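# Clamp the steel link boss-up on the mill fixture

## Task

Put the steel link into the fixture on the milling machine's table so that its boss faces upward and its bore sits over the locating pin, then swing the lever with the black knob so that the jaw grips the link firmly.

## Robot and tools

ROBOT AND FRAMES. There are two arms, left_arm and right_arm, and each ends in a two-finger gripper. The scene frame has its origin at table-top height, midway between the nominal arm bases. +z points up, +x points out over the table, and left_arm is on the +y side. Image left and right do not follow these arm names. The calibrated bases are left_arm at (+0.049, +0.259, 0) m with quat_wxyz (+1.000, 0, 0, +0.004), and right_arm at (-0.013, -0.343, 0) m with quat_wxyz (+1.000, 0, 0, -0.008). Hand positions, hand quaternions, velocities and targets are all given in each arm's own base frame. Fixed cameras and the table use the scene frame. The fingers point along the gripper's +z axis and close along its y axis. end_effector_position is the point between the pads, about 1 cm behind the fingertips. Reported poses can be wrong by a few cm, and more so at long reach.

ROW FORMAT. Every command row has 16 numbers covering both arms. The first 8 are left_arm: x, y, z in metres, then qw, qx, qy, qz, then opening. The next 8 are the same fields for right_arm. Each position and quaternion is an absolute pose in that arm's base frame, not an offset. Opening runs from -1 (closed) to +1 (fully open, 0.094 m). To keep an arm still, resend the exact pose from the last result taken before it stopped, with its opening unchanged. To keep an orientation, repeat the same quaternion in every row. A 0 in the opening slot is a real command, so resend the present opening to leave a gripper alone.

execute_actions(actions, cameras). actions is a list of actions. Each action is a list of 1 to 15 rows, one row per 1/30 s step, and the last row is held to fill all 15 steps. The target must lie within 0.6 m of the gripper's current position along each of its axes, or the action is rejected for both arms. The first action is checked against the last reported state, and a badly formed action voids the whole call. An empty actions list returns the state and all camera images. cameras takes a list of names, ["all"], or []. An unknown name makes the call invalid.

move(target, speed, blend, opening_speed, grip_force, blocking, cameras). Each gripper follows a straight path from its Hand target to a row, or through a list of up to 15 rows, with no 0.6 m limit. speed is the top speed in m/s, from 0.002 to 4.3 with default 0.25, and turning is capped at twice that in rad/s. speed can be one value or one per target. blend, in metres, rounds the corners of a list, and 0 stops at each point. opening_speed is how fast the opening changes, in units per second of the -1..1 scale, at least 0.2. grip_force is the per-pad limit in newtons, 10 to 50, given as one value or one per arm. It stays until changed, and lower values close the fingers slowly. blocking=false returns after about 0.5 s while the move keeps running, and a new move replaces it. Moves last at most 10 s. They do not avoid obstacles or the other arm, and faster moves overshoot and hit harder. Keep paths away from an arm's own base, because passing near it can flip the shoulder posture. The result adds a move: line: done, off_target, moving, held or fault, plus limits such as paced (the pose was clipped) or held (steps were withheld). Done means within 10 mm and 2 degrees. Neither done nor off_target tells you whether contact happened.

wait(seconds 0-10) lets time pass while each arm holds its command. stop() brakes a running move. zoom_image(camera, region [x0,y0,x1,y1]) enlarges part of the newest image from cam_head_left or cam_head_right, at most 504x504 pixels. finished_scene(scene) ends the current scene and takes that scene's number. Call nothing after it in the same reply.

RESULTS. Each result gives per-arm end_effector_position, end_effector_quat_wxyz, Joint positions (the last entry is the finger opening in metres), Joint velocities, Joint torques, grip_measured, Hand target and Tool commands. A velocity line may be dropped when everything reads as noise. Torques contain the arm's own weight, a fixed bias and noise, and entries 3 and 4 wrap at ±28 N m. Executed calls also list some intermediate positions.

MOTION NOTES. Each step, the commanded orientation is clipped to 40 degrees from the measured one, so big turns take several actions. Friction and weight can leave a gripper a few cm off its target without any contact. When the wrist is near the waist axis, small moves can swing the whole arm.

GRIPPING. grip_measured uses the same scale as opening. With nothing held it reads up to about 2.5 mm too wide. On a hard part it reads a little narrower than the part. Once the pads touch, force climbs by about 1 N per 0.001 below the touch reading, then jumps to the limit, which is roughly 50-64 N per pad. To release, command well above grip_measured.

AVOID. Avoid dropping parts or releasing them while they move. Avoid fast impacts and hard pushes on fixed or heavy things, and never let anything leave the table. Do not let the grippers or wrist cameras touch each other, and do not close one gripper on the other's fingers. The clearance check does not catch these cases. Something may occasionally nudge loose parts. Motors heat when holding loads, reaching far or pushing on an unreachable pose. A MOTOR HOT line appears at 85 °C. At 100 °C the arm faults and drops for 30-60 s or more.

CAMERAS. cam_head_left and cam_head_right are 504x504 images on a shared bar behind the arms. Their calibration uses the pinhole+radial model in the scene frame and may be off by a couple of degrees and millimetres.

Each tool is called after ">>>" as a command line: name --argument value for each argument, lists and objects as JSON in quotes; but a table of rows of numbers goes row by row, as --pt "numbers of a row", without its own name.

## Session

>>> execute_actions --actions '[]'

>>> zoom_image --camera "cam_head_left" --region '[240, 70, 350, 180]'

>>> zoom_image --camera "cam_head_right" --region '[240, 70, 350, 180]'

Scene clock: 0.00 s.
left_arm: end_effector_position=(+0.2609, -0.2879, +0.2315) grip_measured=+1.000 end_effector_quat_wxyz=(-0.004, +0.273, +0.961, +0.028) | right_arm: end_effector_position=(+0.0222, +0.1869, +0.2869) grip_measured=+1.000 end_effector_quat_wxyz=(+0.059, -0.558, +0.812, +0.163)
Joint positions: left_arm=[-0.853 1.382 1.287 -1.513 -0.043 -0.299 0.094] | right_arm=[1.295 0.607 0.923 -1.584 -0.173 0.117 0.094]
Joint velocities: within noise
Joint torques (N m): no reading
Heat: left arm: hottest elbow 30 °C; right arm: hottest shoulder 32 °C.
Hand target: left_arm +0.2650, -0.2926, +0.2377; +0.003, +0.273, +0.962, +0.023 | right_arm +0.0232, +0.1904, +0.2988; +0.070, -0.558, +0.809, +0.172
Tool commands: left_gripper/opening=+1.0 right_gripper/opening=+1.0

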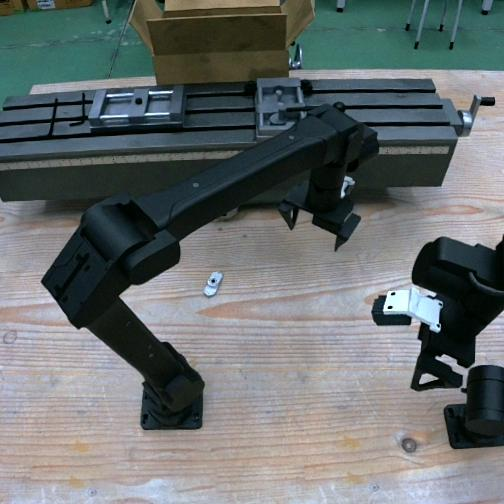

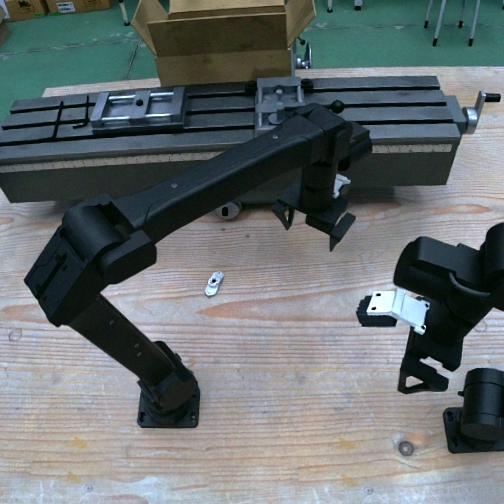

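Scaled by 4.582 from the camera's 504x504 image, which has a finer 720x720 frame.

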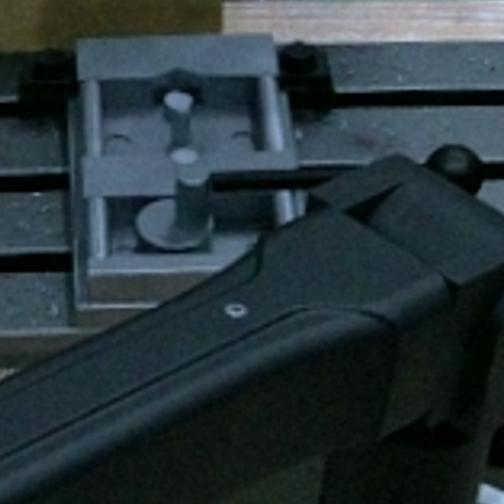

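Scaled by 4.582 from the camera's 504x504 image, which has a finer 720x720 frame.

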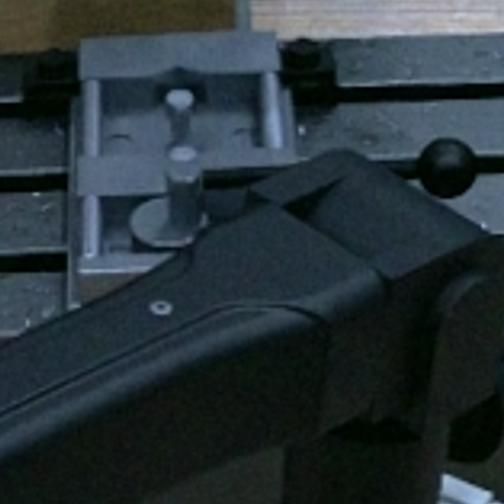

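>>> zoom_image --camera "cam_head_left" --region '[190, 260, 240, 310]'

>>> zoom_image --camera "cam_head_right" --region '[190, 260, 240, 310]'

Scaled by 10.080 from the camera's 504x504 image, which has a finer 720x720 frame.

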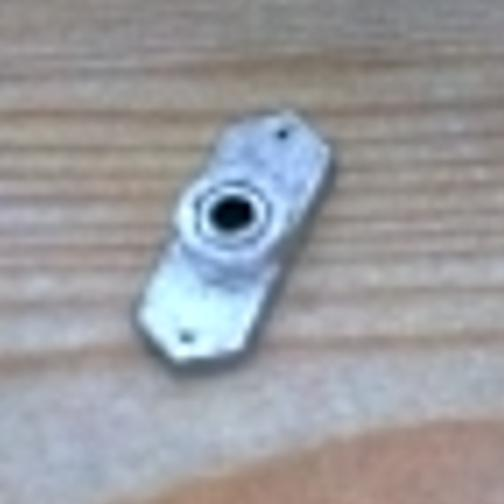

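Scaled by 10.080 from the camera's 504x504 image, which has a finer 720x720 frame.

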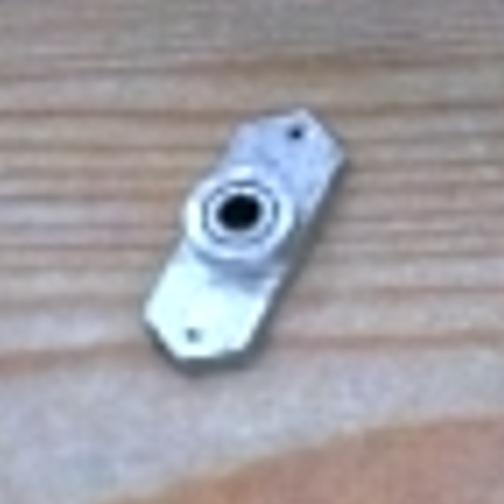

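>>> move --target '[0.3042, -0.0803, 0.09, 0.1284, 0.1756, 0.9757, -0.0231, 1, 0.50, 0.10, 0.36, 0, -0.707, 0.707, 0, 0.3]' --speed 0.5 --cameras '["all"]'

>>> zoom_image --camera "cam_head_left" --region '[170, 230, 260, 320]'

>>> zoom_image --camera "cam_head_left" --region '[250, 75, 310, 135]'

>>> zoom_image --camera "cam_head_right" --region '[250, 75, 310, 135]'

Scene clock: 109.47 s.
left_arm: end_effector_position=(+0.3022, -0.0826, +0.0913) grip_measured=+1.000 end_effector_quat_wxyz=(+0.125, +0.175, +0.976, -0.022) | right_arm: end_effector_position=(+0.4912, +0.1028, +0.3383) grip_measured=+0.303 end_effector_quat_wxyz=(-0.045, +0.705, -0.707, +0.026)
Joint positions: left_arm=[-0.251 1.091 0.64 -0.867 0.026 0.101 0.094] | right_arm=[0.205 1.604 1.81 -1.673 -0.005 -1.362 0.061]
Joint torques (N m): left_arm=[1.79 -5.71 7.61 0.91 0.21 0.2] | right_arm=[-1.03 -11.46 11.23 0.09 0.03 -0.15]
Heat: left arm: hottest elbow 35 °C; right arm: hottest elbow 36 °C.
Hand target: left_arm +0.3041, -0.0803, +0.0899; +0.128, +0.176, +0.976, -0.023 | right_arm +0.4989, +0.0998, +0.3591; -0.062, +0.705, -0.706, +0.041
Off the commanded pose: left_arm 0.003 m, 0 deg | right_arm 0.024 m, 6 deg.
joint sent to its limit (right arm) — joint 4 (wrist pitch), lower limit. The joint targets are off in orientation, not in position.
move: off_target (right_arm)

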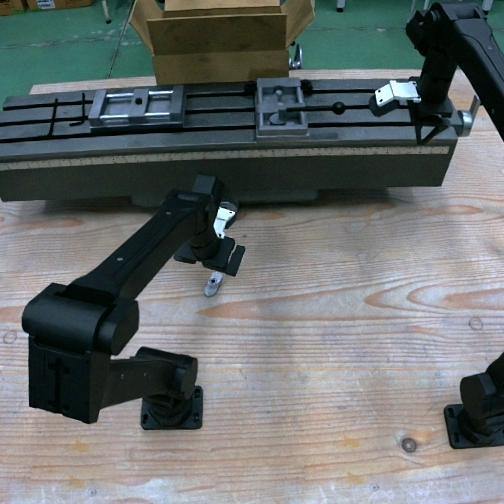

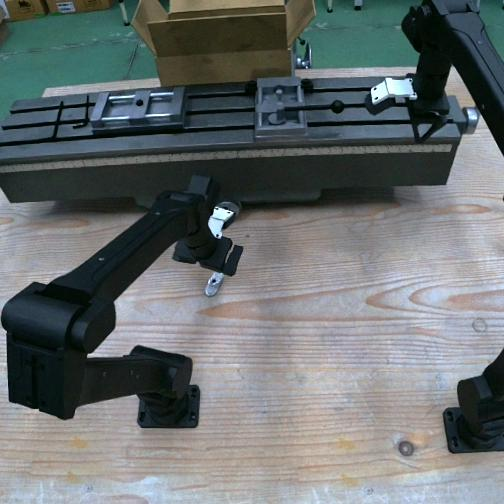

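Scaled by 5.600 from the camera's 504x504 image, which has a finer 720x720 frame.

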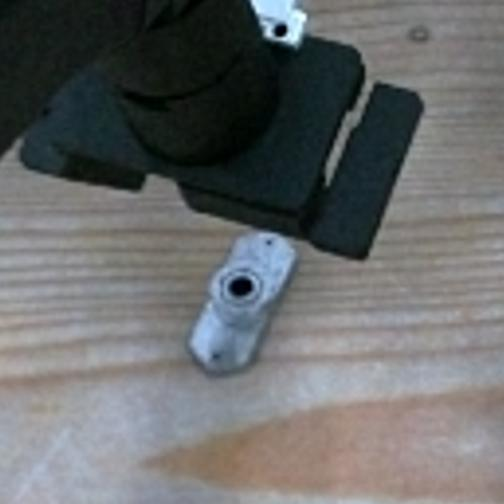

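Scaled by 8.400 from the camera's 504x504 image, which has a finer 720x720 frame.

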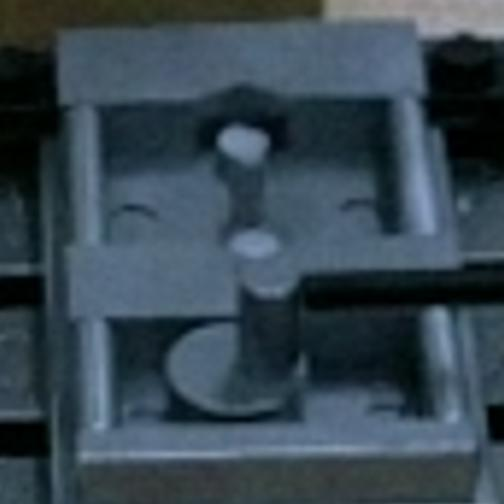

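Scaled by 8.400 from the camera's 504x504 image, which has a finer 720x720 frame.

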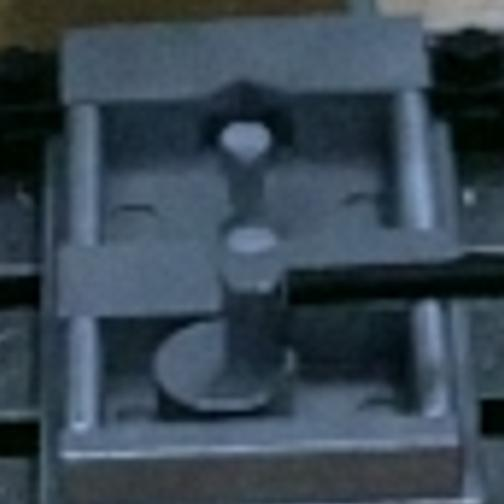

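>>> move --pt "0.3052 -0.0785 0.015 0.1284 0.1756 0.9757 -0.0231 1 0.50 0.10 0.36 0 -0.707 0.707 0 0.3" --pt "0.3052 -0.0785 0.015 0.1284 0.1756 0.9757 -0.0231 -0.7 0.50 0.10 0.36 0 -0.707 0.707 0 0.3" --speed 0.25 --cameras '["all"]'

>>> zoom_image --camera "cam_head_left" --region '[170, 230, 260, 320]'

>>> zoom_image --camera "cam_head_right" --region '[170, 230, 260, 320]'

Scene clock: 150.60 s.
left_arm: end_effector_position=(+0.3047, -0.0800, +0.0201) grip_measured=-0.442 end_effector_quat_wxyz=(+0.133, +0.175, +0.975, -0.022) | right_arm: end_effector_position=(+0.4913, +0.1027, +0.3383) grip_measured=+0.303 end_effector_quat_wxyz=(-0.045, +0.705, -0.707, +0.026)
Joint positions: left_arm=[-0.24 1.236 0.517 -0.583 0.027 0.11 0.026] | right_arm=[0.205 1.604 1.81 -1.673 -0.005 -1.363 0.061]
Joint torques (N m): left_arm=[1.44 -4.89 6.68 0.81 0.25 0.17] | right_arm=[-1.14 -11.58 11.17 0.17 0.04 -0.15]
Heat: left arm: hottest elbow 35 °C; right arm: hottest elbow 38 °C.
Hand target: left_arm +0.3051, -0.0785, +0.0151; +0.129, +0.176, +0.976, -0.023 | right_arm +0.4989, +0.0998, +0.3591; -0.062, +0.705, -0.706, +0.041
Off the commanded pose: left_arm 0.005 m, 1 deg | right_arm 0.024 m, 6 deg.
joint sent to its limit (right arm) — joint 4 (wrist pitch), lower limit. The joint targets are off in orientation, not in position.
move: off_target (right_arm)

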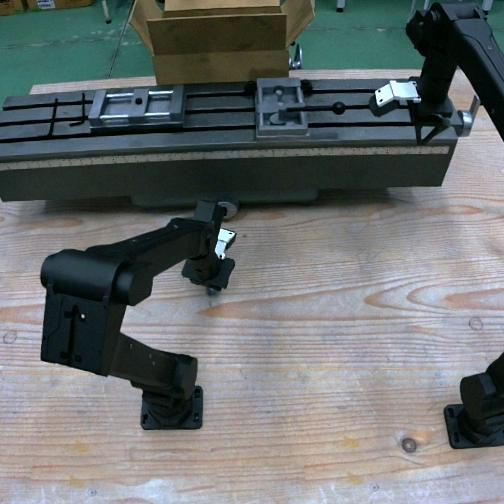

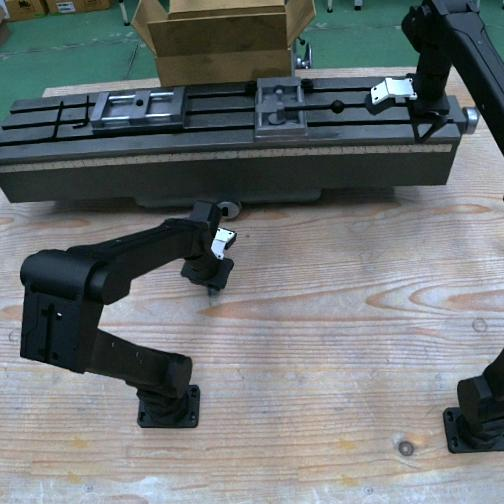

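Scaled by 5.600 from the camera's 504x504 image, which has a finer 720x720 frame.

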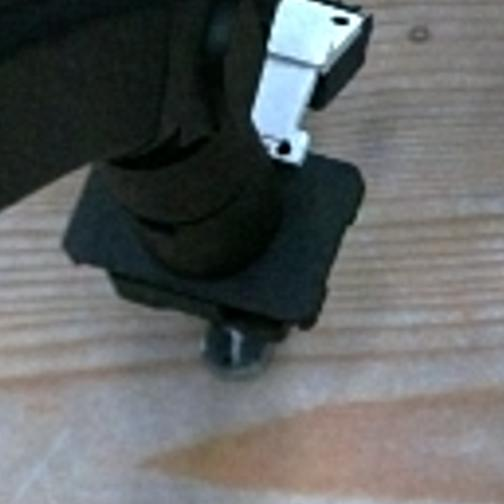

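Scaled by 5.600 from the camera's 504x504 image, which has a finer 720x720 frame.

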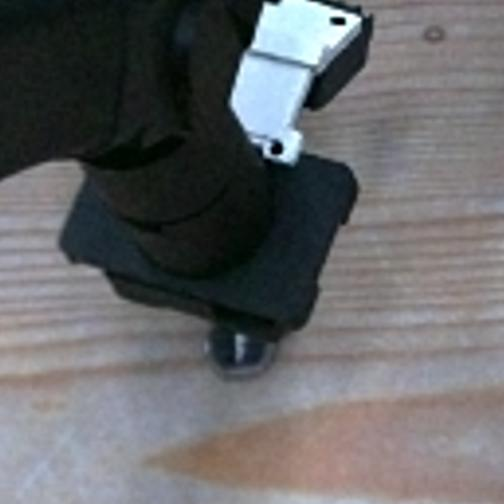

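>>> move --pt "0.3052 -0.0785 0.13 0.1284 0.1756 0.9757 -0.0231 -0.7 0.50 0.10 0.36 0 -0.707 0.707 0 0.3" --pt "0.6433 -0.2047 0.37 0.1305 0.0040 0.9914 -0.0005 -0.7 0.50 0.10 0.36 0 -0.707 0.707 0 0.3" --speed 0.35 --blend '[0.06, 0]' --cameras '["all"]'

>>> zoom_image --camera "cam_head_left" --region '[220, 45, 320, 145]'

>>> zoom_image --camera "cam_head_right" --region '[220, 45, 320, 145]'

Scene clock: 189.90 s.
left_arm: end_effector_position=(+0.6401, -0.2032, +0.3472) grip_measured=-0.442 end_effector_quat_wxyz=(+0.142, +0.011, +0.990, -0.005) | right_arm: end_effector_position=(+0.4913, +0.1027, +0.3383) grip_measured=+0.303 end_effector_quat_wxyz=(-0.045, +0.705, -0.707, +0.026)
Joint positions: left_arm=[-0.327 2.032 2.425 -1.688 -0.078 -0.295 0.026] | right_arm=[0.205 1.604 1.81 -1.673 -0.005 -1.363 0.061]
Joint torques (N m): left_arm=[0.85 -20.84 12.52 0.18 -0.25 -0.01] | right_arm=[-1.03 -11.22 11.21 0.1 0.01 -0.15]
Heat: left arm: hottest elbow 34 °C; right arm: hottest elbow 39 °C.
Hand target: left_arm +0.6420, -0.2043, +0.3692; +0.164, +0.005, +0.986, -0.011 | right_arm +0.4989, +0.0998, +0.3591; -0.062, +0.705, -0.706, +0.041
Off the commanded pose: left_arm 0.023 m, 2 deg | right_arm 0.024 m, 6 deg.
joint sent to its limit (left arm) — joint 4 (wrist pitch), lower limit. The joint targets are off in orientation, not in position.
joint sent to its limit (right arm) — joint 4 (wrist pitch), lower limit. The joint targets are off in orientation, not in position.
move: off_target (left_arm, right_arm); blend cut to 0.0574 m at target 1

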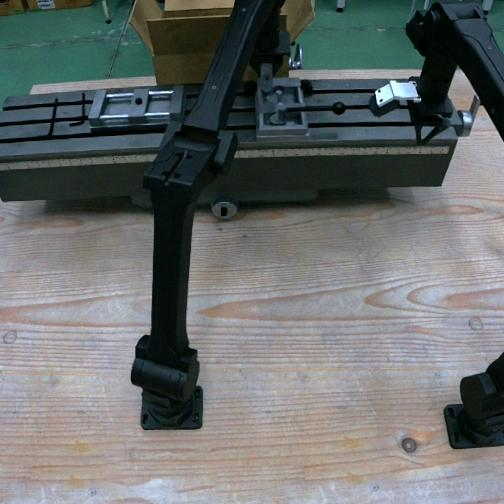

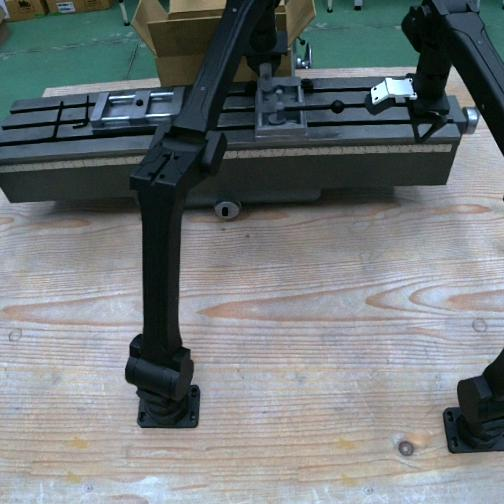

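Scaled by 5.040 from the camera's 504x504 image, which has a finer 720x720 frame.

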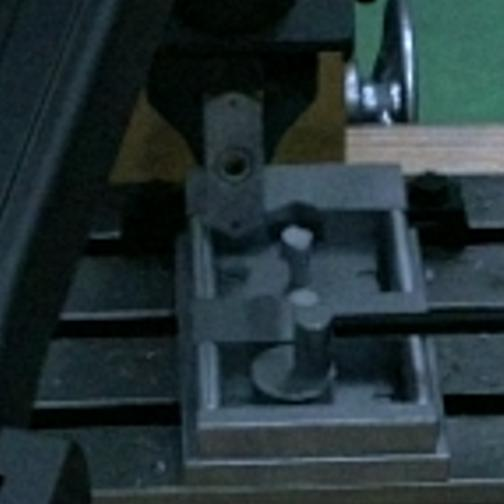

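Scaled by 5.040 from the camera's 504x504 image, which has a finer 720x720 frame.

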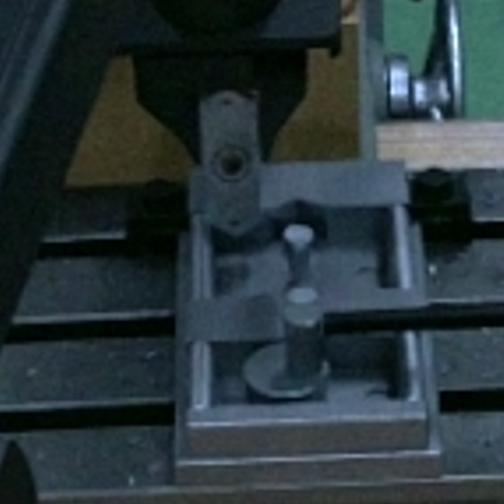

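>>> move --pt "0.6433 -0.1047 0.37 0.1305 0.0040 0.9914 -0.0005 -0.7 0.50 0.10 0.36 0 -0.707 0.707 0 0.3" --pt "0.6433 -0.1047 0.29 0.1305 0.0040 0.9914 -0.0005 -0.7 0.50 0.10 0.36 0 -0.707 0.707 0 0.3" --speed 0.25 --blend '[0.03, 0]' --cameras '["cam_head_left", "cam_head_right"]'

>>> zoom_image --camera "cam_head_left" --region '[180, 60, 280, 160]'

Scene clock: 270.53 s.
left_arm: end_effector_position=(+0.6439, -0.1428, +0.3144) grip_measured=-0.440 end_effector_quat_wxyz=(+0.164, +0.025, +0.986, -0.003) | right_arm: end_effector_position=(+0.4913, +0.1027, +0.3383) grip_measured=+0.303 end_effector_quat_wxyz=(-0.045, +0.705, -0.707, +0.027)
Joint positions: left_arm=[-0.234 1.897 2.113 -1.463 -0.062 -0.172 0.026] | right_arm=[0.205 1.604 1.81 -1.673 -0.005 -1.363 0.061]
Joint torques (N m): left_arm=[5.36 -18.78 6.27 -0.18 0.81 0.21] | right_arm=[-1.03 -11.34 11.17 0.06 0.02 -0.14]
Heat: left arm: hottest elbow 39 °C; right arm: hottest elbow 41 °C.
Hand target: left_arm +0.6425, -0.1060, +0.2910; +0.131, +0.003, +0.991, -0.002 | right_arm +0.4989, +0.0998, +0.3591; -0.062, +0.705, -0.705, +0.041
Off the commanded pose: left_arm 0.045 m, 5 deg | right_arm 0.024 m, 6 deg.
joint sent to its limit (right arm) — joint 4 (wrist pitch), lower limit. The joint targets are off in orientation, not in position.
move: off_target (left_arm, right_arm)

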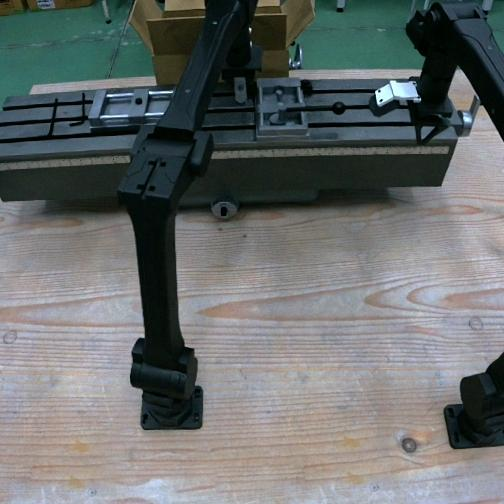

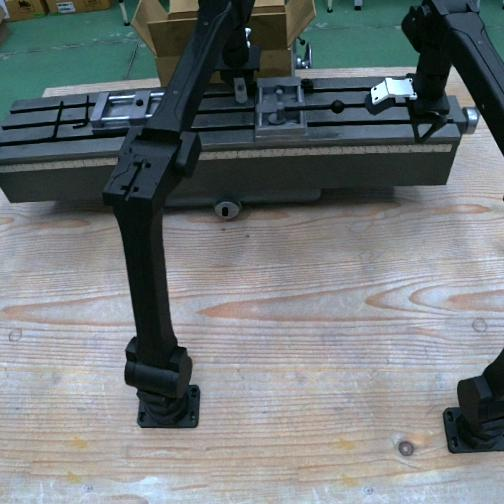

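Scaled by 5.040 from the camera's 504x504 image, which has a finer 720x720 frame.

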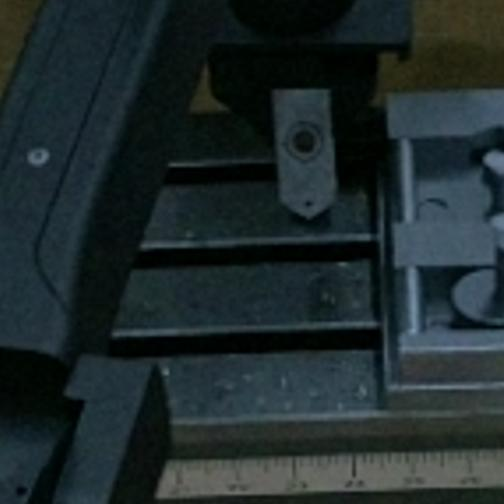

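>>> zoom_image --camera "cam_head_left" --region '[190, 20, 290, 120]'

>>> zoom_image --camera "cam_head_right" --region '[190, 20, 290, 120]'

Scaled by 5.040 from the camera's 504x504 image, which has a finer 720x720 frame.

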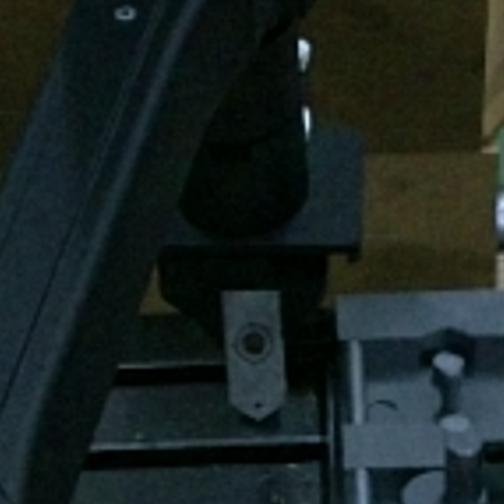

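Scaled by 5.040 from the camera's 504x504 image, which has a finer 720x720 frame.

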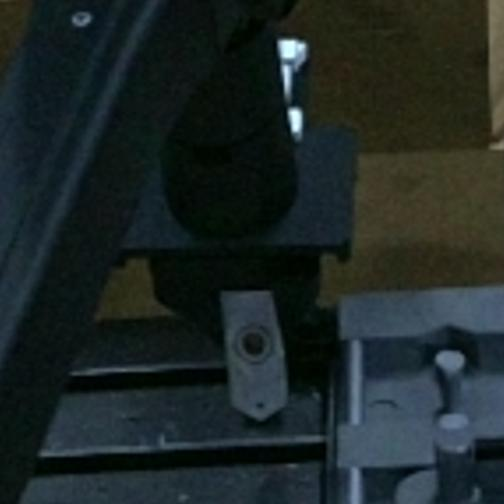

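>>> move --target '[0.6433, -0.122, 0.285, 0.1305, 0.0040, 0.9914, -0.0005, -0.7, 0.50, 0.10, 0.36, 0, -0.707, 0.707, 0, 0.3]' --speed 0.1 --grip_force '[12, 50]' --cameras '["all"]'

>>> zoom_image --camera "cam_head_left" --region '[190, 40, 270, 120]'

>>> zoom_image --camera "cam_head_right" --region '[190, 40, 270, 120]'

Scene clock: 342.57 s.
left_arm: end_effector_position=(+0.6439, -0.1433, +0.3141) grip_measured=-0.418 end_effector_quat_wxyz=(+0.164, +0.025, +0.986, -0.003) | right_arm: end_effector_position=(+0.4913, +0.1027, +0.3383) grip_measured=+0.303 end_effector_quat_wxyz=(-0.045, +0.705, -0.707, +0.027)
Joint positions: left_arm=[-0.235 1.897 2.112 -1.462 -0.062 -0.174 0.027] | right_arm=[0.205 1.604 1.81 -1.673 -0.005 -1.363 0.061]
Joint torques (N m): left_arm=[3.49 -18.08 6.27 0.05 0.47 -0.03] | right_arm=[-1.03 -11.34 11.18 0.13 0.04 -0.15]
Heat: left arm: hottest elbow 35 °C; right arm: hottest elbow 42 °C.
Hand target: left_arm +0.6427, -0.1225, +0.2858; +0.130, +0.004, +0.991, -0.001 | right_arm +0.4989, +0.0998, +0.3591; -0.062, +0.705, -0.705, +0.041
Off the commanded pose: left_arm 0.036 m, 5 deg | right_arm 0.024 m, 6 deg.
joint sent to its limit (right arm) — joint 4 (wrist pitch), lower limit. The joint targets are off in orientation, not in position.
grip_force (N): 12, 50
move: off_target (left_arm, right_arm)

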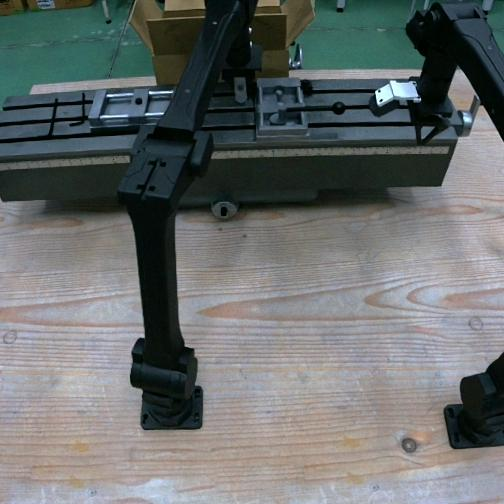

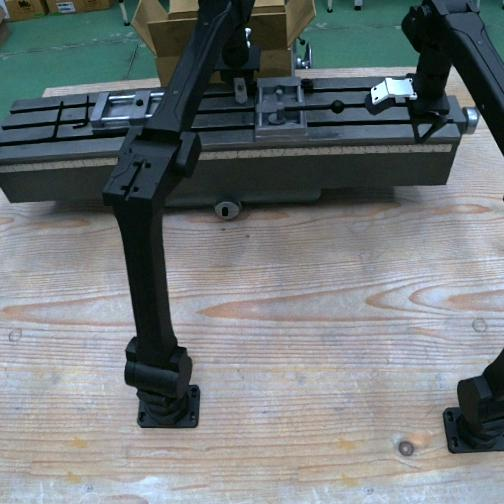

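Scaled by 6.300 from the camera's 504x504 image, which has a finer 720x720 frame.

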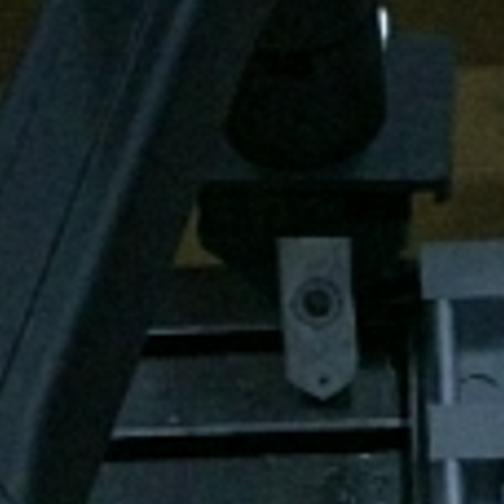

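Scaled by 6.300 from the camera's 504x504 image, which has a finer 720x720 frame.

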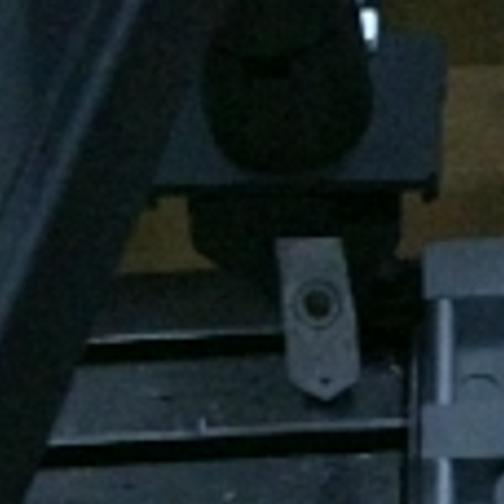

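>>> move --pt "0.61 -0.143 0.42 0.3420 0.0038 0.9397 -0.0014 -0.7 0.50 0.10 0.36 0 -0.707 0.707 0 0.3" --pt "0.334 -0.1127 0.12 0.3420 0.0038 0.9397 -0.0014 -0.7 0.50 0.10 0.36 0 -0.707 0.707 0 0.3" --pt "0.334 -0.1127 0.018 0.3420 0.0038 0.9397 -0.0014 -0.7 0.50 0.10 0.36 0 -0.707 0.707 0 0.3" --speed '[0.25, 0.4, 0.1]' --blend '[0.04, 0.02, 0]' --grip_force '[20, 50]' --cameras '["all"]'

>>> zoom_image --camera "cam_head_left" --region '[180, 220, 280, 320]'

>>> zoom_image --camera "cam_head_left" --region '[220, 45, 360, 185]'

Scene clock: 400.13 s.
left_arm: end_effector_position=(+0.3522, -0.1163, +0.0501) grip_measured=-0.418 end_effector_quat_wxyz=(+0.379, -0.005, +0.925, -0.013) | right_arm: end_effector_position=(+0.4913, +0.1027, +0.3383) grip_measured=+0.303 end_effector_quat_wxyz=(-0.045, +0.705, -0.707, +0.027)
Joint positions: left_arm=[-0.454 1.193 0.376 -0.023 -0.293 -0.351 0.027] | right_arm=[0.205 1.604 1.81 -1.673 -0.005 -1.363 0.061]
Joint torques (N m): left_arm=[0.32 -2.32 4.34 0.77 0.01 0.02] | right_arm=[-1.26 -11.34 11.18 0.06 0.01 -0.15]
Heat: left arm: hottest elbow 33 °C; right arm: hottest elbow 42 °C.
Hand target: left_arm +0.3323, -0.1115, +0.0206; +0.342, +0.004, +0.940, -0.001 | right_arm +0.4989, +0.0998, +0.3591; -0.062, +0.705, -0.705, +0.041
Off the commanded pose: left_arm 0.037 m, 5 deg | right_arm 0.024 m, 6 deg.
joint sent to its limit (right arm) — joint 4 (wrist pitch), lower limit. The joint targets are off in orientation, not in position.
grip_force (N): 20, 50
move: off_target (left_arm, right_arm)

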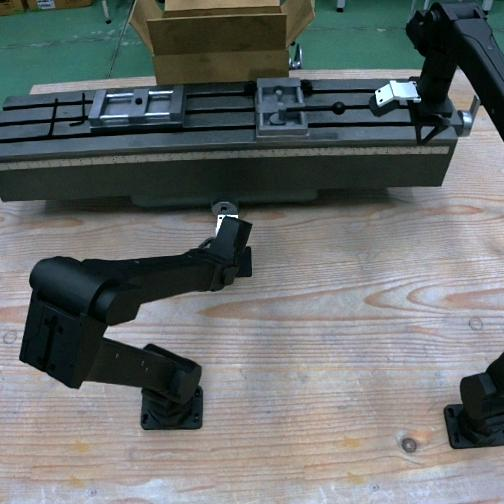

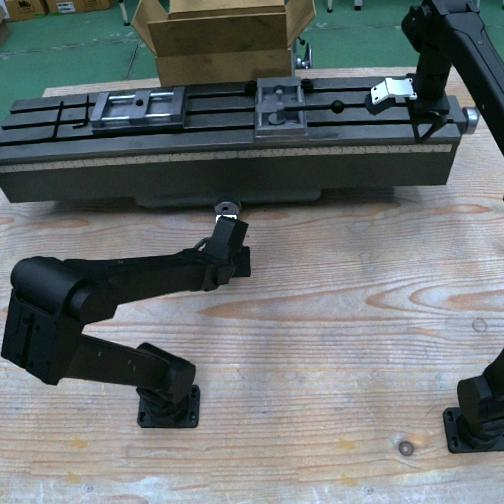

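Scaled by 5.040 from the camera's 504x504 image, which has a finer 720x720 frame.

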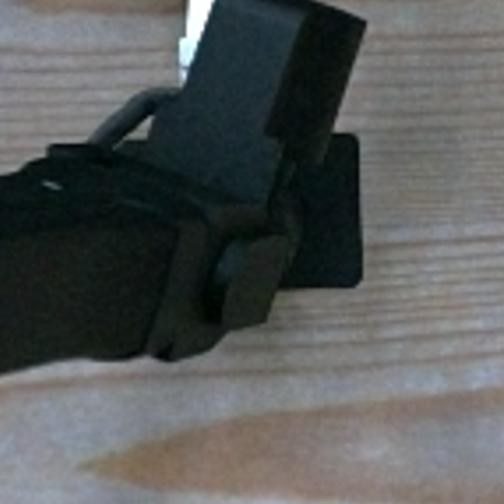

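Scaled by 3.600 from the camera's 504x504 image, which has a finer 720x720 frame.

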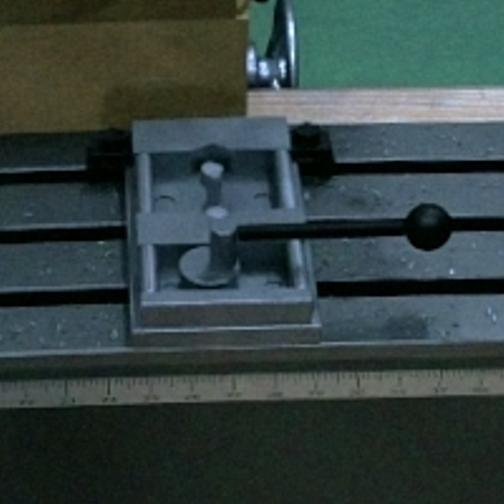

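>>> move --pt "0.334 -0.1127 0.10 -0.2588 0.0039 0.9659 0.0010 -0.7 0.50 0.10 0.36 0 -0.707 0.707 0 0.3" --pt "0.334 -0.1127 0.022 -0.2588 0.0039 0.9659 0.0010 -0.7 0.50 0.10 0.36 0 -0.707 0.707 0 0.3" --speed '[0.5, 0.12]' --blend '[0.02, 0]' --grip_force '[20, 50]' --cameras '["all"]'

>>> zoom_image --camera "cam_head_left" --region '[180, 220, 280, 320]'

>>> zoom_image --camera "cam_head_right" --region '[180, 220, 280, 320]'

Scene clock: 431.93 s.
left_arm: end_effector_position=(+0.2956, -0.1124, +0.0479) grip_measured=-0.418 end_effector_quat_wxyz=(-0.270, +0.015, +0.963, +0.012) | right_arm: end_effector_position=(+0.4913, +0.1027, +0.3383) grip_measured=+0.303 end_effector_quat_wxyz=(-0.045, +0.705, -0.707, +0.027)
Joint positions: left_arm=[-0.295 1.709 1.042 -1.439 0.121 -0.231 0.027] | right_arm=[0.205 1.604 1.81 -1.673 -0.005 -1.363 0.061]
Joint torques (N m): left_arm=[3.37 -5.6 10.77 1.06 0.21 0.19] | right_arm=[-1.38 -11.52 11.19 0.1 0.02 -0.15]
Heat: left arm: hottest elbow 33 °C; right arm: hottest elbow 43 °C.
Hand target: left_arm +0.3307, -0.1113, +0.0242; -0.258, +0.004, +0.966, +0.001 | right_arm +0.4989, +0.0998, +0.3591; -0.062, +0.705, -0.705, +0.041
Off the commanded pose: left_arm 0.046 m, 2 deg | right_arm 0.024 m, 6 deg.
joint sent to its limit (right arm) — joint 4 (wrist pitch), lower limit. The joint targets are off in orientation, not in position.
grip_force (N): 20, 50
move: off_target (left_arm, right_arm)

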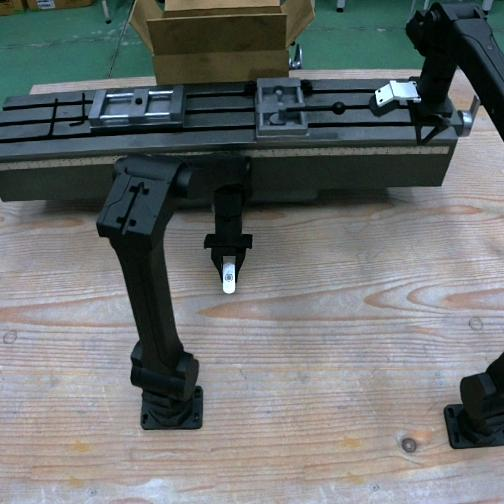

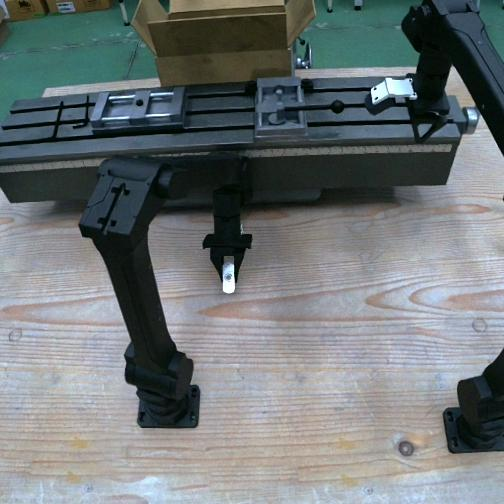

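Scaled by 5.040 from the camera's 504x504 image, which has a finer 720x720 frame.

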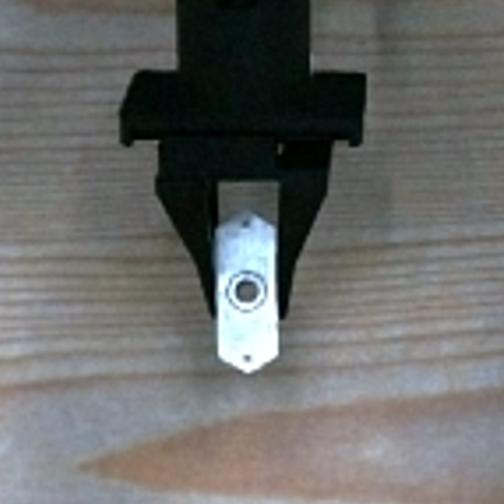

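Scaled by 5.040 from the camera's 504x504 image, which has a finer 720x720 frame.

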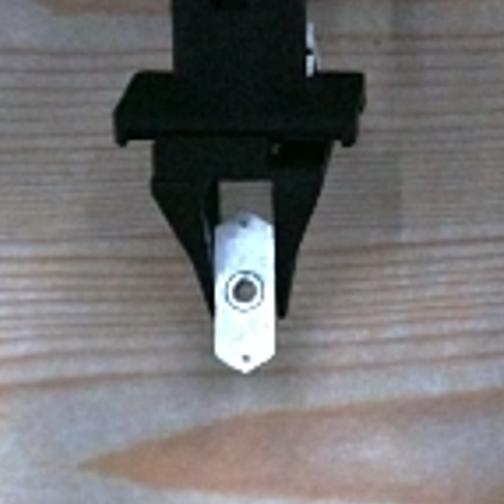

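>>> move --pt "0.310 -0.1127 0.022 -0.2588 0.0039 0.9659 0.0010 -0.7 0.50 0.10 0.36 0 -0.707 0.707 0 0.3" --pt "0.310 -0.1127 0.008 -0.2588 0.0039 0.9659 0.0010 -0.7 0.50 0.10 0.36 0 -0.707 0.707 0 0.3" --speed 0.1 --blend '[0.005, 0]' --grip_force '[10, 50]' --cameras '["all"]'

>>> zoom_image --camera "cam_head_left" --region '[180, 220, 280, 320]'

Scene clock: 470.27 s.
left_arm: end_effector_position=(+0.2972, -0.1145, +0.0218) grip_measured=-0.417 end_effector_quat_wxyz=(-0.259, +0.015, +0.966, +0.005) | right_arm: end_effector_position=(+0.4913, +0.1027, +0.3383) grip_measured=+0.303 end_effector_quat_wxyz=(-0.045, +0.705, -0.707, +0.027)
Joint positions: left_arm=[-0.296 1.743 1.012 -1.349 0.13 -0.231 0.027] | right_arm=[0.205 1.604 1.81 -1.673 -0.005 -1.363 0.061]
Joint torques (N m): left_arm=[2.37 -9.35 7.01 0.1 0.22 0.06] | right_arm=[-1.03 -11.11 11.28 0.1 0.02 -0.14]
Heat: left arm: hottest elbow 37 °C; right arm: hottest elbow 43 °C.
Hand target: left_arm +0.3093, -0.1124, +0.0084; -0.259, +0.004, +0.966, +0.001 | right_arm +0.4989, +0.0998, +0.3591; -0.062, +0.705, -0.705, +0.041
Off the commanded pose: left_arm 0.019 m, 1 deg | right_arm 0.024 m, 6 deg.
joint sent to its limit (right arm) — joint 4 (wrist pitch), lower limit. The joint targets are off in orientation, not in position.
grip_force (N): 10, 50
move: off_target (left_arm, right_arm)

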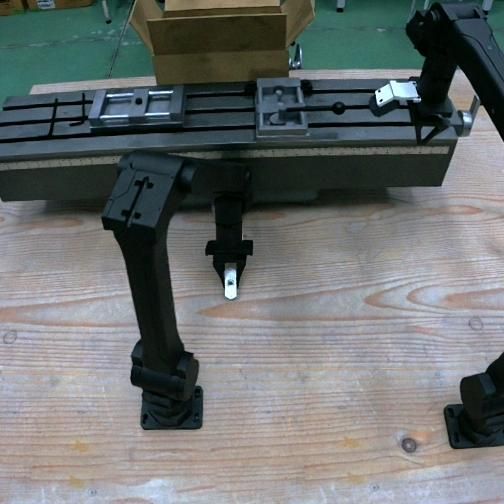

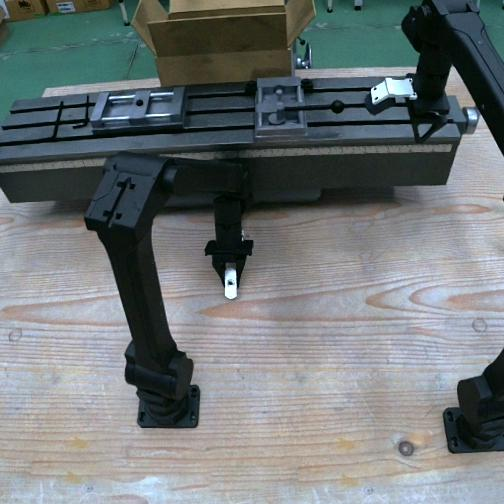

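Scaled by 5.040 from the camera's 504x504 image, which has a finer 720x720 frame.

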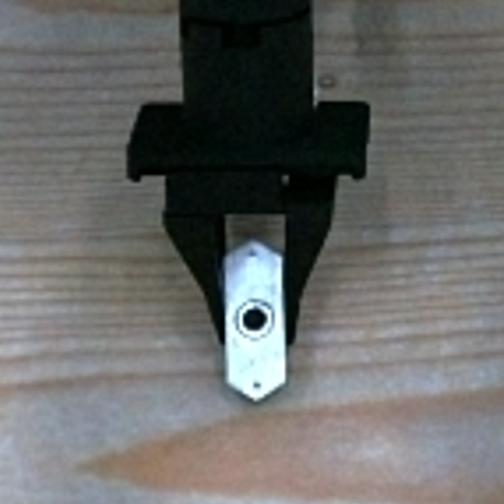

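>>> move --pt "0.305 -0.1127 -0.008 -0.2588 0.0039 0.9659 0.0010 -0.7 0.50 0.10 0.36 0 -0.707 0.707 0 0.3" --speed 0.1 --grip_force '[10, 50]' --cameras '["all"]'

>>> zoom_image --camera "cam_head_left" --region '[190, 240, 270, 320]'

Scene clock: 484.00 s.
left_arm: end_effector_position=(+0.2978, -0.1152, +0.0202) grip_measured=-0.417 end_effector_quat_wxyz=(-0.256, +0.014, +0.967, +0.003) | right_arm: end_effector_position=(+0.4913, +0.1027, +0.3383) grip_measured=+0.303 end_effector_quat_wxyz=(-0.045, +0.705, -0.707, +0.027)
Joint positions: left_arm=[-0.296 1.743 1.009 -1.339 0.132 -0.232 0.027] | right_arm=[0.205 1.604 1.81 -1.673 -0.005 -1.363 0.061]
Joint torques (N m): left_arm=[2.08 -8 5.16 1.36 0.18 0.04] | right_arm=[-0.85 -11.34 11.21 0.18 0.01 -0.15]
Heat: left arm: hottest elbow 35 °C; right arm: hottest elbow 43 °C.
Hand target: left_arm +0.3034, -0.1123, -0.0061; -0.259, +0.004, +0.966, +0.001 | right_arm +0.4989, +0.0998, +0.3591; -0.062, +0.705, -0.705, +0.041
Off the commanded pose: left_arm 0.029 m, 1 deg | right_arm 0.024 m, 6 deg.
joint sent to its limit (right arm) — joint 4 (wrist pitch), lower limit. The joint targets are off in orientation, not in position.
grip_force (N): 10, 50
move: off_target (left_arm, right_arm)

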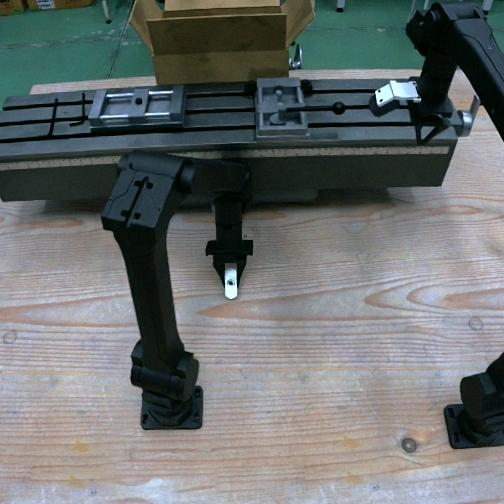

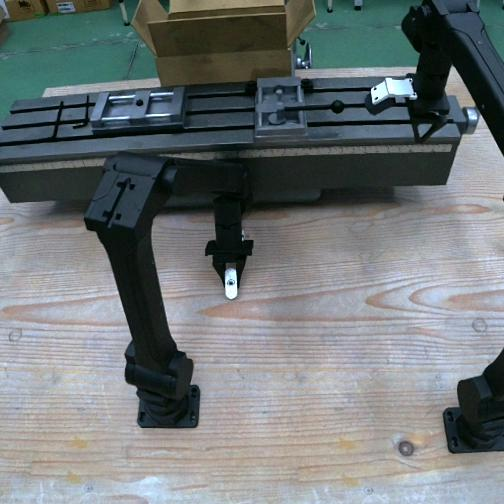

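Scaled by 6.300 from the camera's 504x504 image, which has a finer 720x720 frame.

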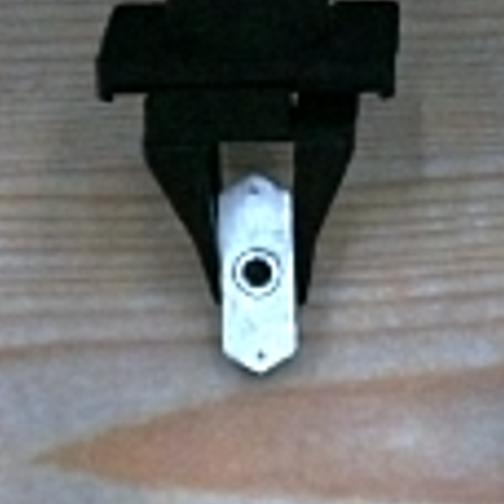

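>>> move --pt "0.298 -0.1152 0.010 -0.2588 0.0039 0.9659 0.0010 0.1 0.50 0.10 0.36 0 -0.707 0.707 0 0.3" --pt "0.300 -0.1145 0.05 -0.1 0.0039 0.995 0.0010 0.3 0.50 0.10 0.36 0 -0.707 0.707 0 0.3" --pt "0.306 -0.1145 0.07 0.3420 0.0038 0.9397 -0.0014 0.3 0.50 0.10 0.36 0 -0.707 0.707 0 0.3" --speed '[0.1, 0.25, 0.5]' --blend '[0, 0.02, 0]' --opening_speed 0.6 --grip_force '[50, 50]' --cameras '["all"]'

>>> zoom_image --camera "cam_head_left" --region '[190, 240, 270, 320]'

>>> zoom_image --camera "cam_head_right" --region '[190, 240, 270, 320]'

Scene clock: 522.73 s.
left_arm: end_effector_position=(+0.3060, -0.1112, +0.0694) grip_measured=+0.298 end_effector_quat_wxyz=(+0.336, +0.004, +0.942, +0.003) | right_arm: end_effector_position=(+0.4913, +0.1027, +0.3383) grip_measured=+0.303 end_effector_quat_wxyz=(-0.045, +0.705, -0.707, +0.027)
Joint positions: left_arm=[-0.516 0.988 0.375 -0.341 -0.32 -0.405 0.061] | right_arm=[0.205 1.604 1.81 -1.673 -0.005 -1.363 0.061]
Joint torques (N m): left_arm=[0.15 -3.9 7.34 1.52 -0.43 0.01] | right_arm=[-1.2 -11.46 11.23 0.14 0 -0.15]
Heat: left arm: hottest elbow 34 °C; right arm: hottest elbow 44 °C.
Hand target: left_arm +0.3060, -0.1145, +0.0700; +0.342, +0.004, +0.940, -0.001 | right_arm +0.4989, +0.0998, +0.3591; -0.062, +0.705, -0.705, +0.041
Off the commanded pose: left_arm 0.003 m, 1 deg | right_arm 0.024 m, 6 deg.
joint sent to its limit (right arm) — joint 4 (wrist pitch), lower limit. The joint targets are off in orientation, not in position.
move: off_target (right_arm); blend cut to 0 m at target 2

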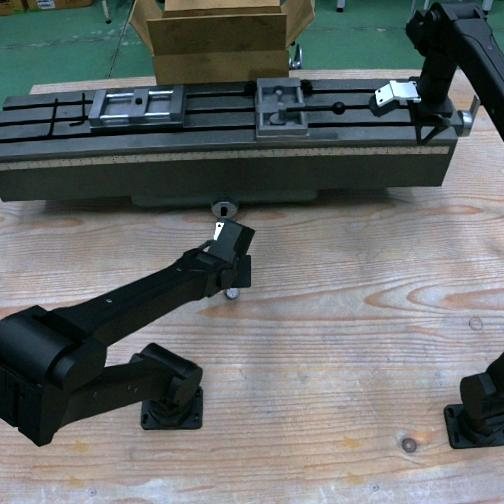

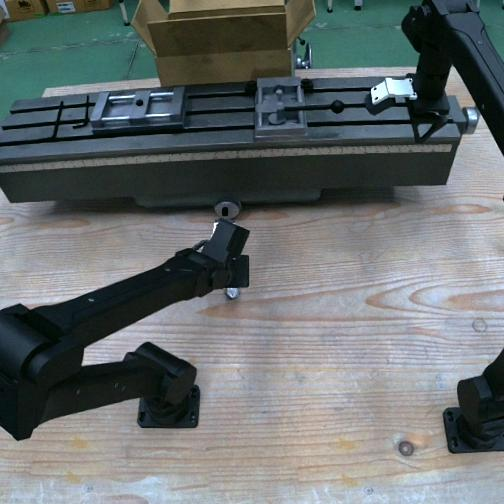

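Scaled by 6.300 from the camera's 504x504 image, which has a finer 720x720 frame.

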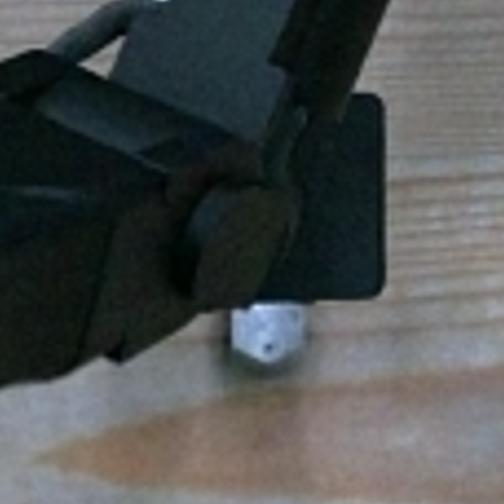

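Scaled by 6.300 from the camera's 504x504 image, which has a finer 720x720 frame.

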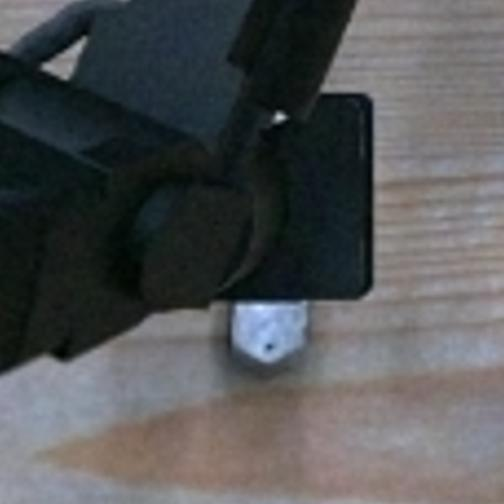

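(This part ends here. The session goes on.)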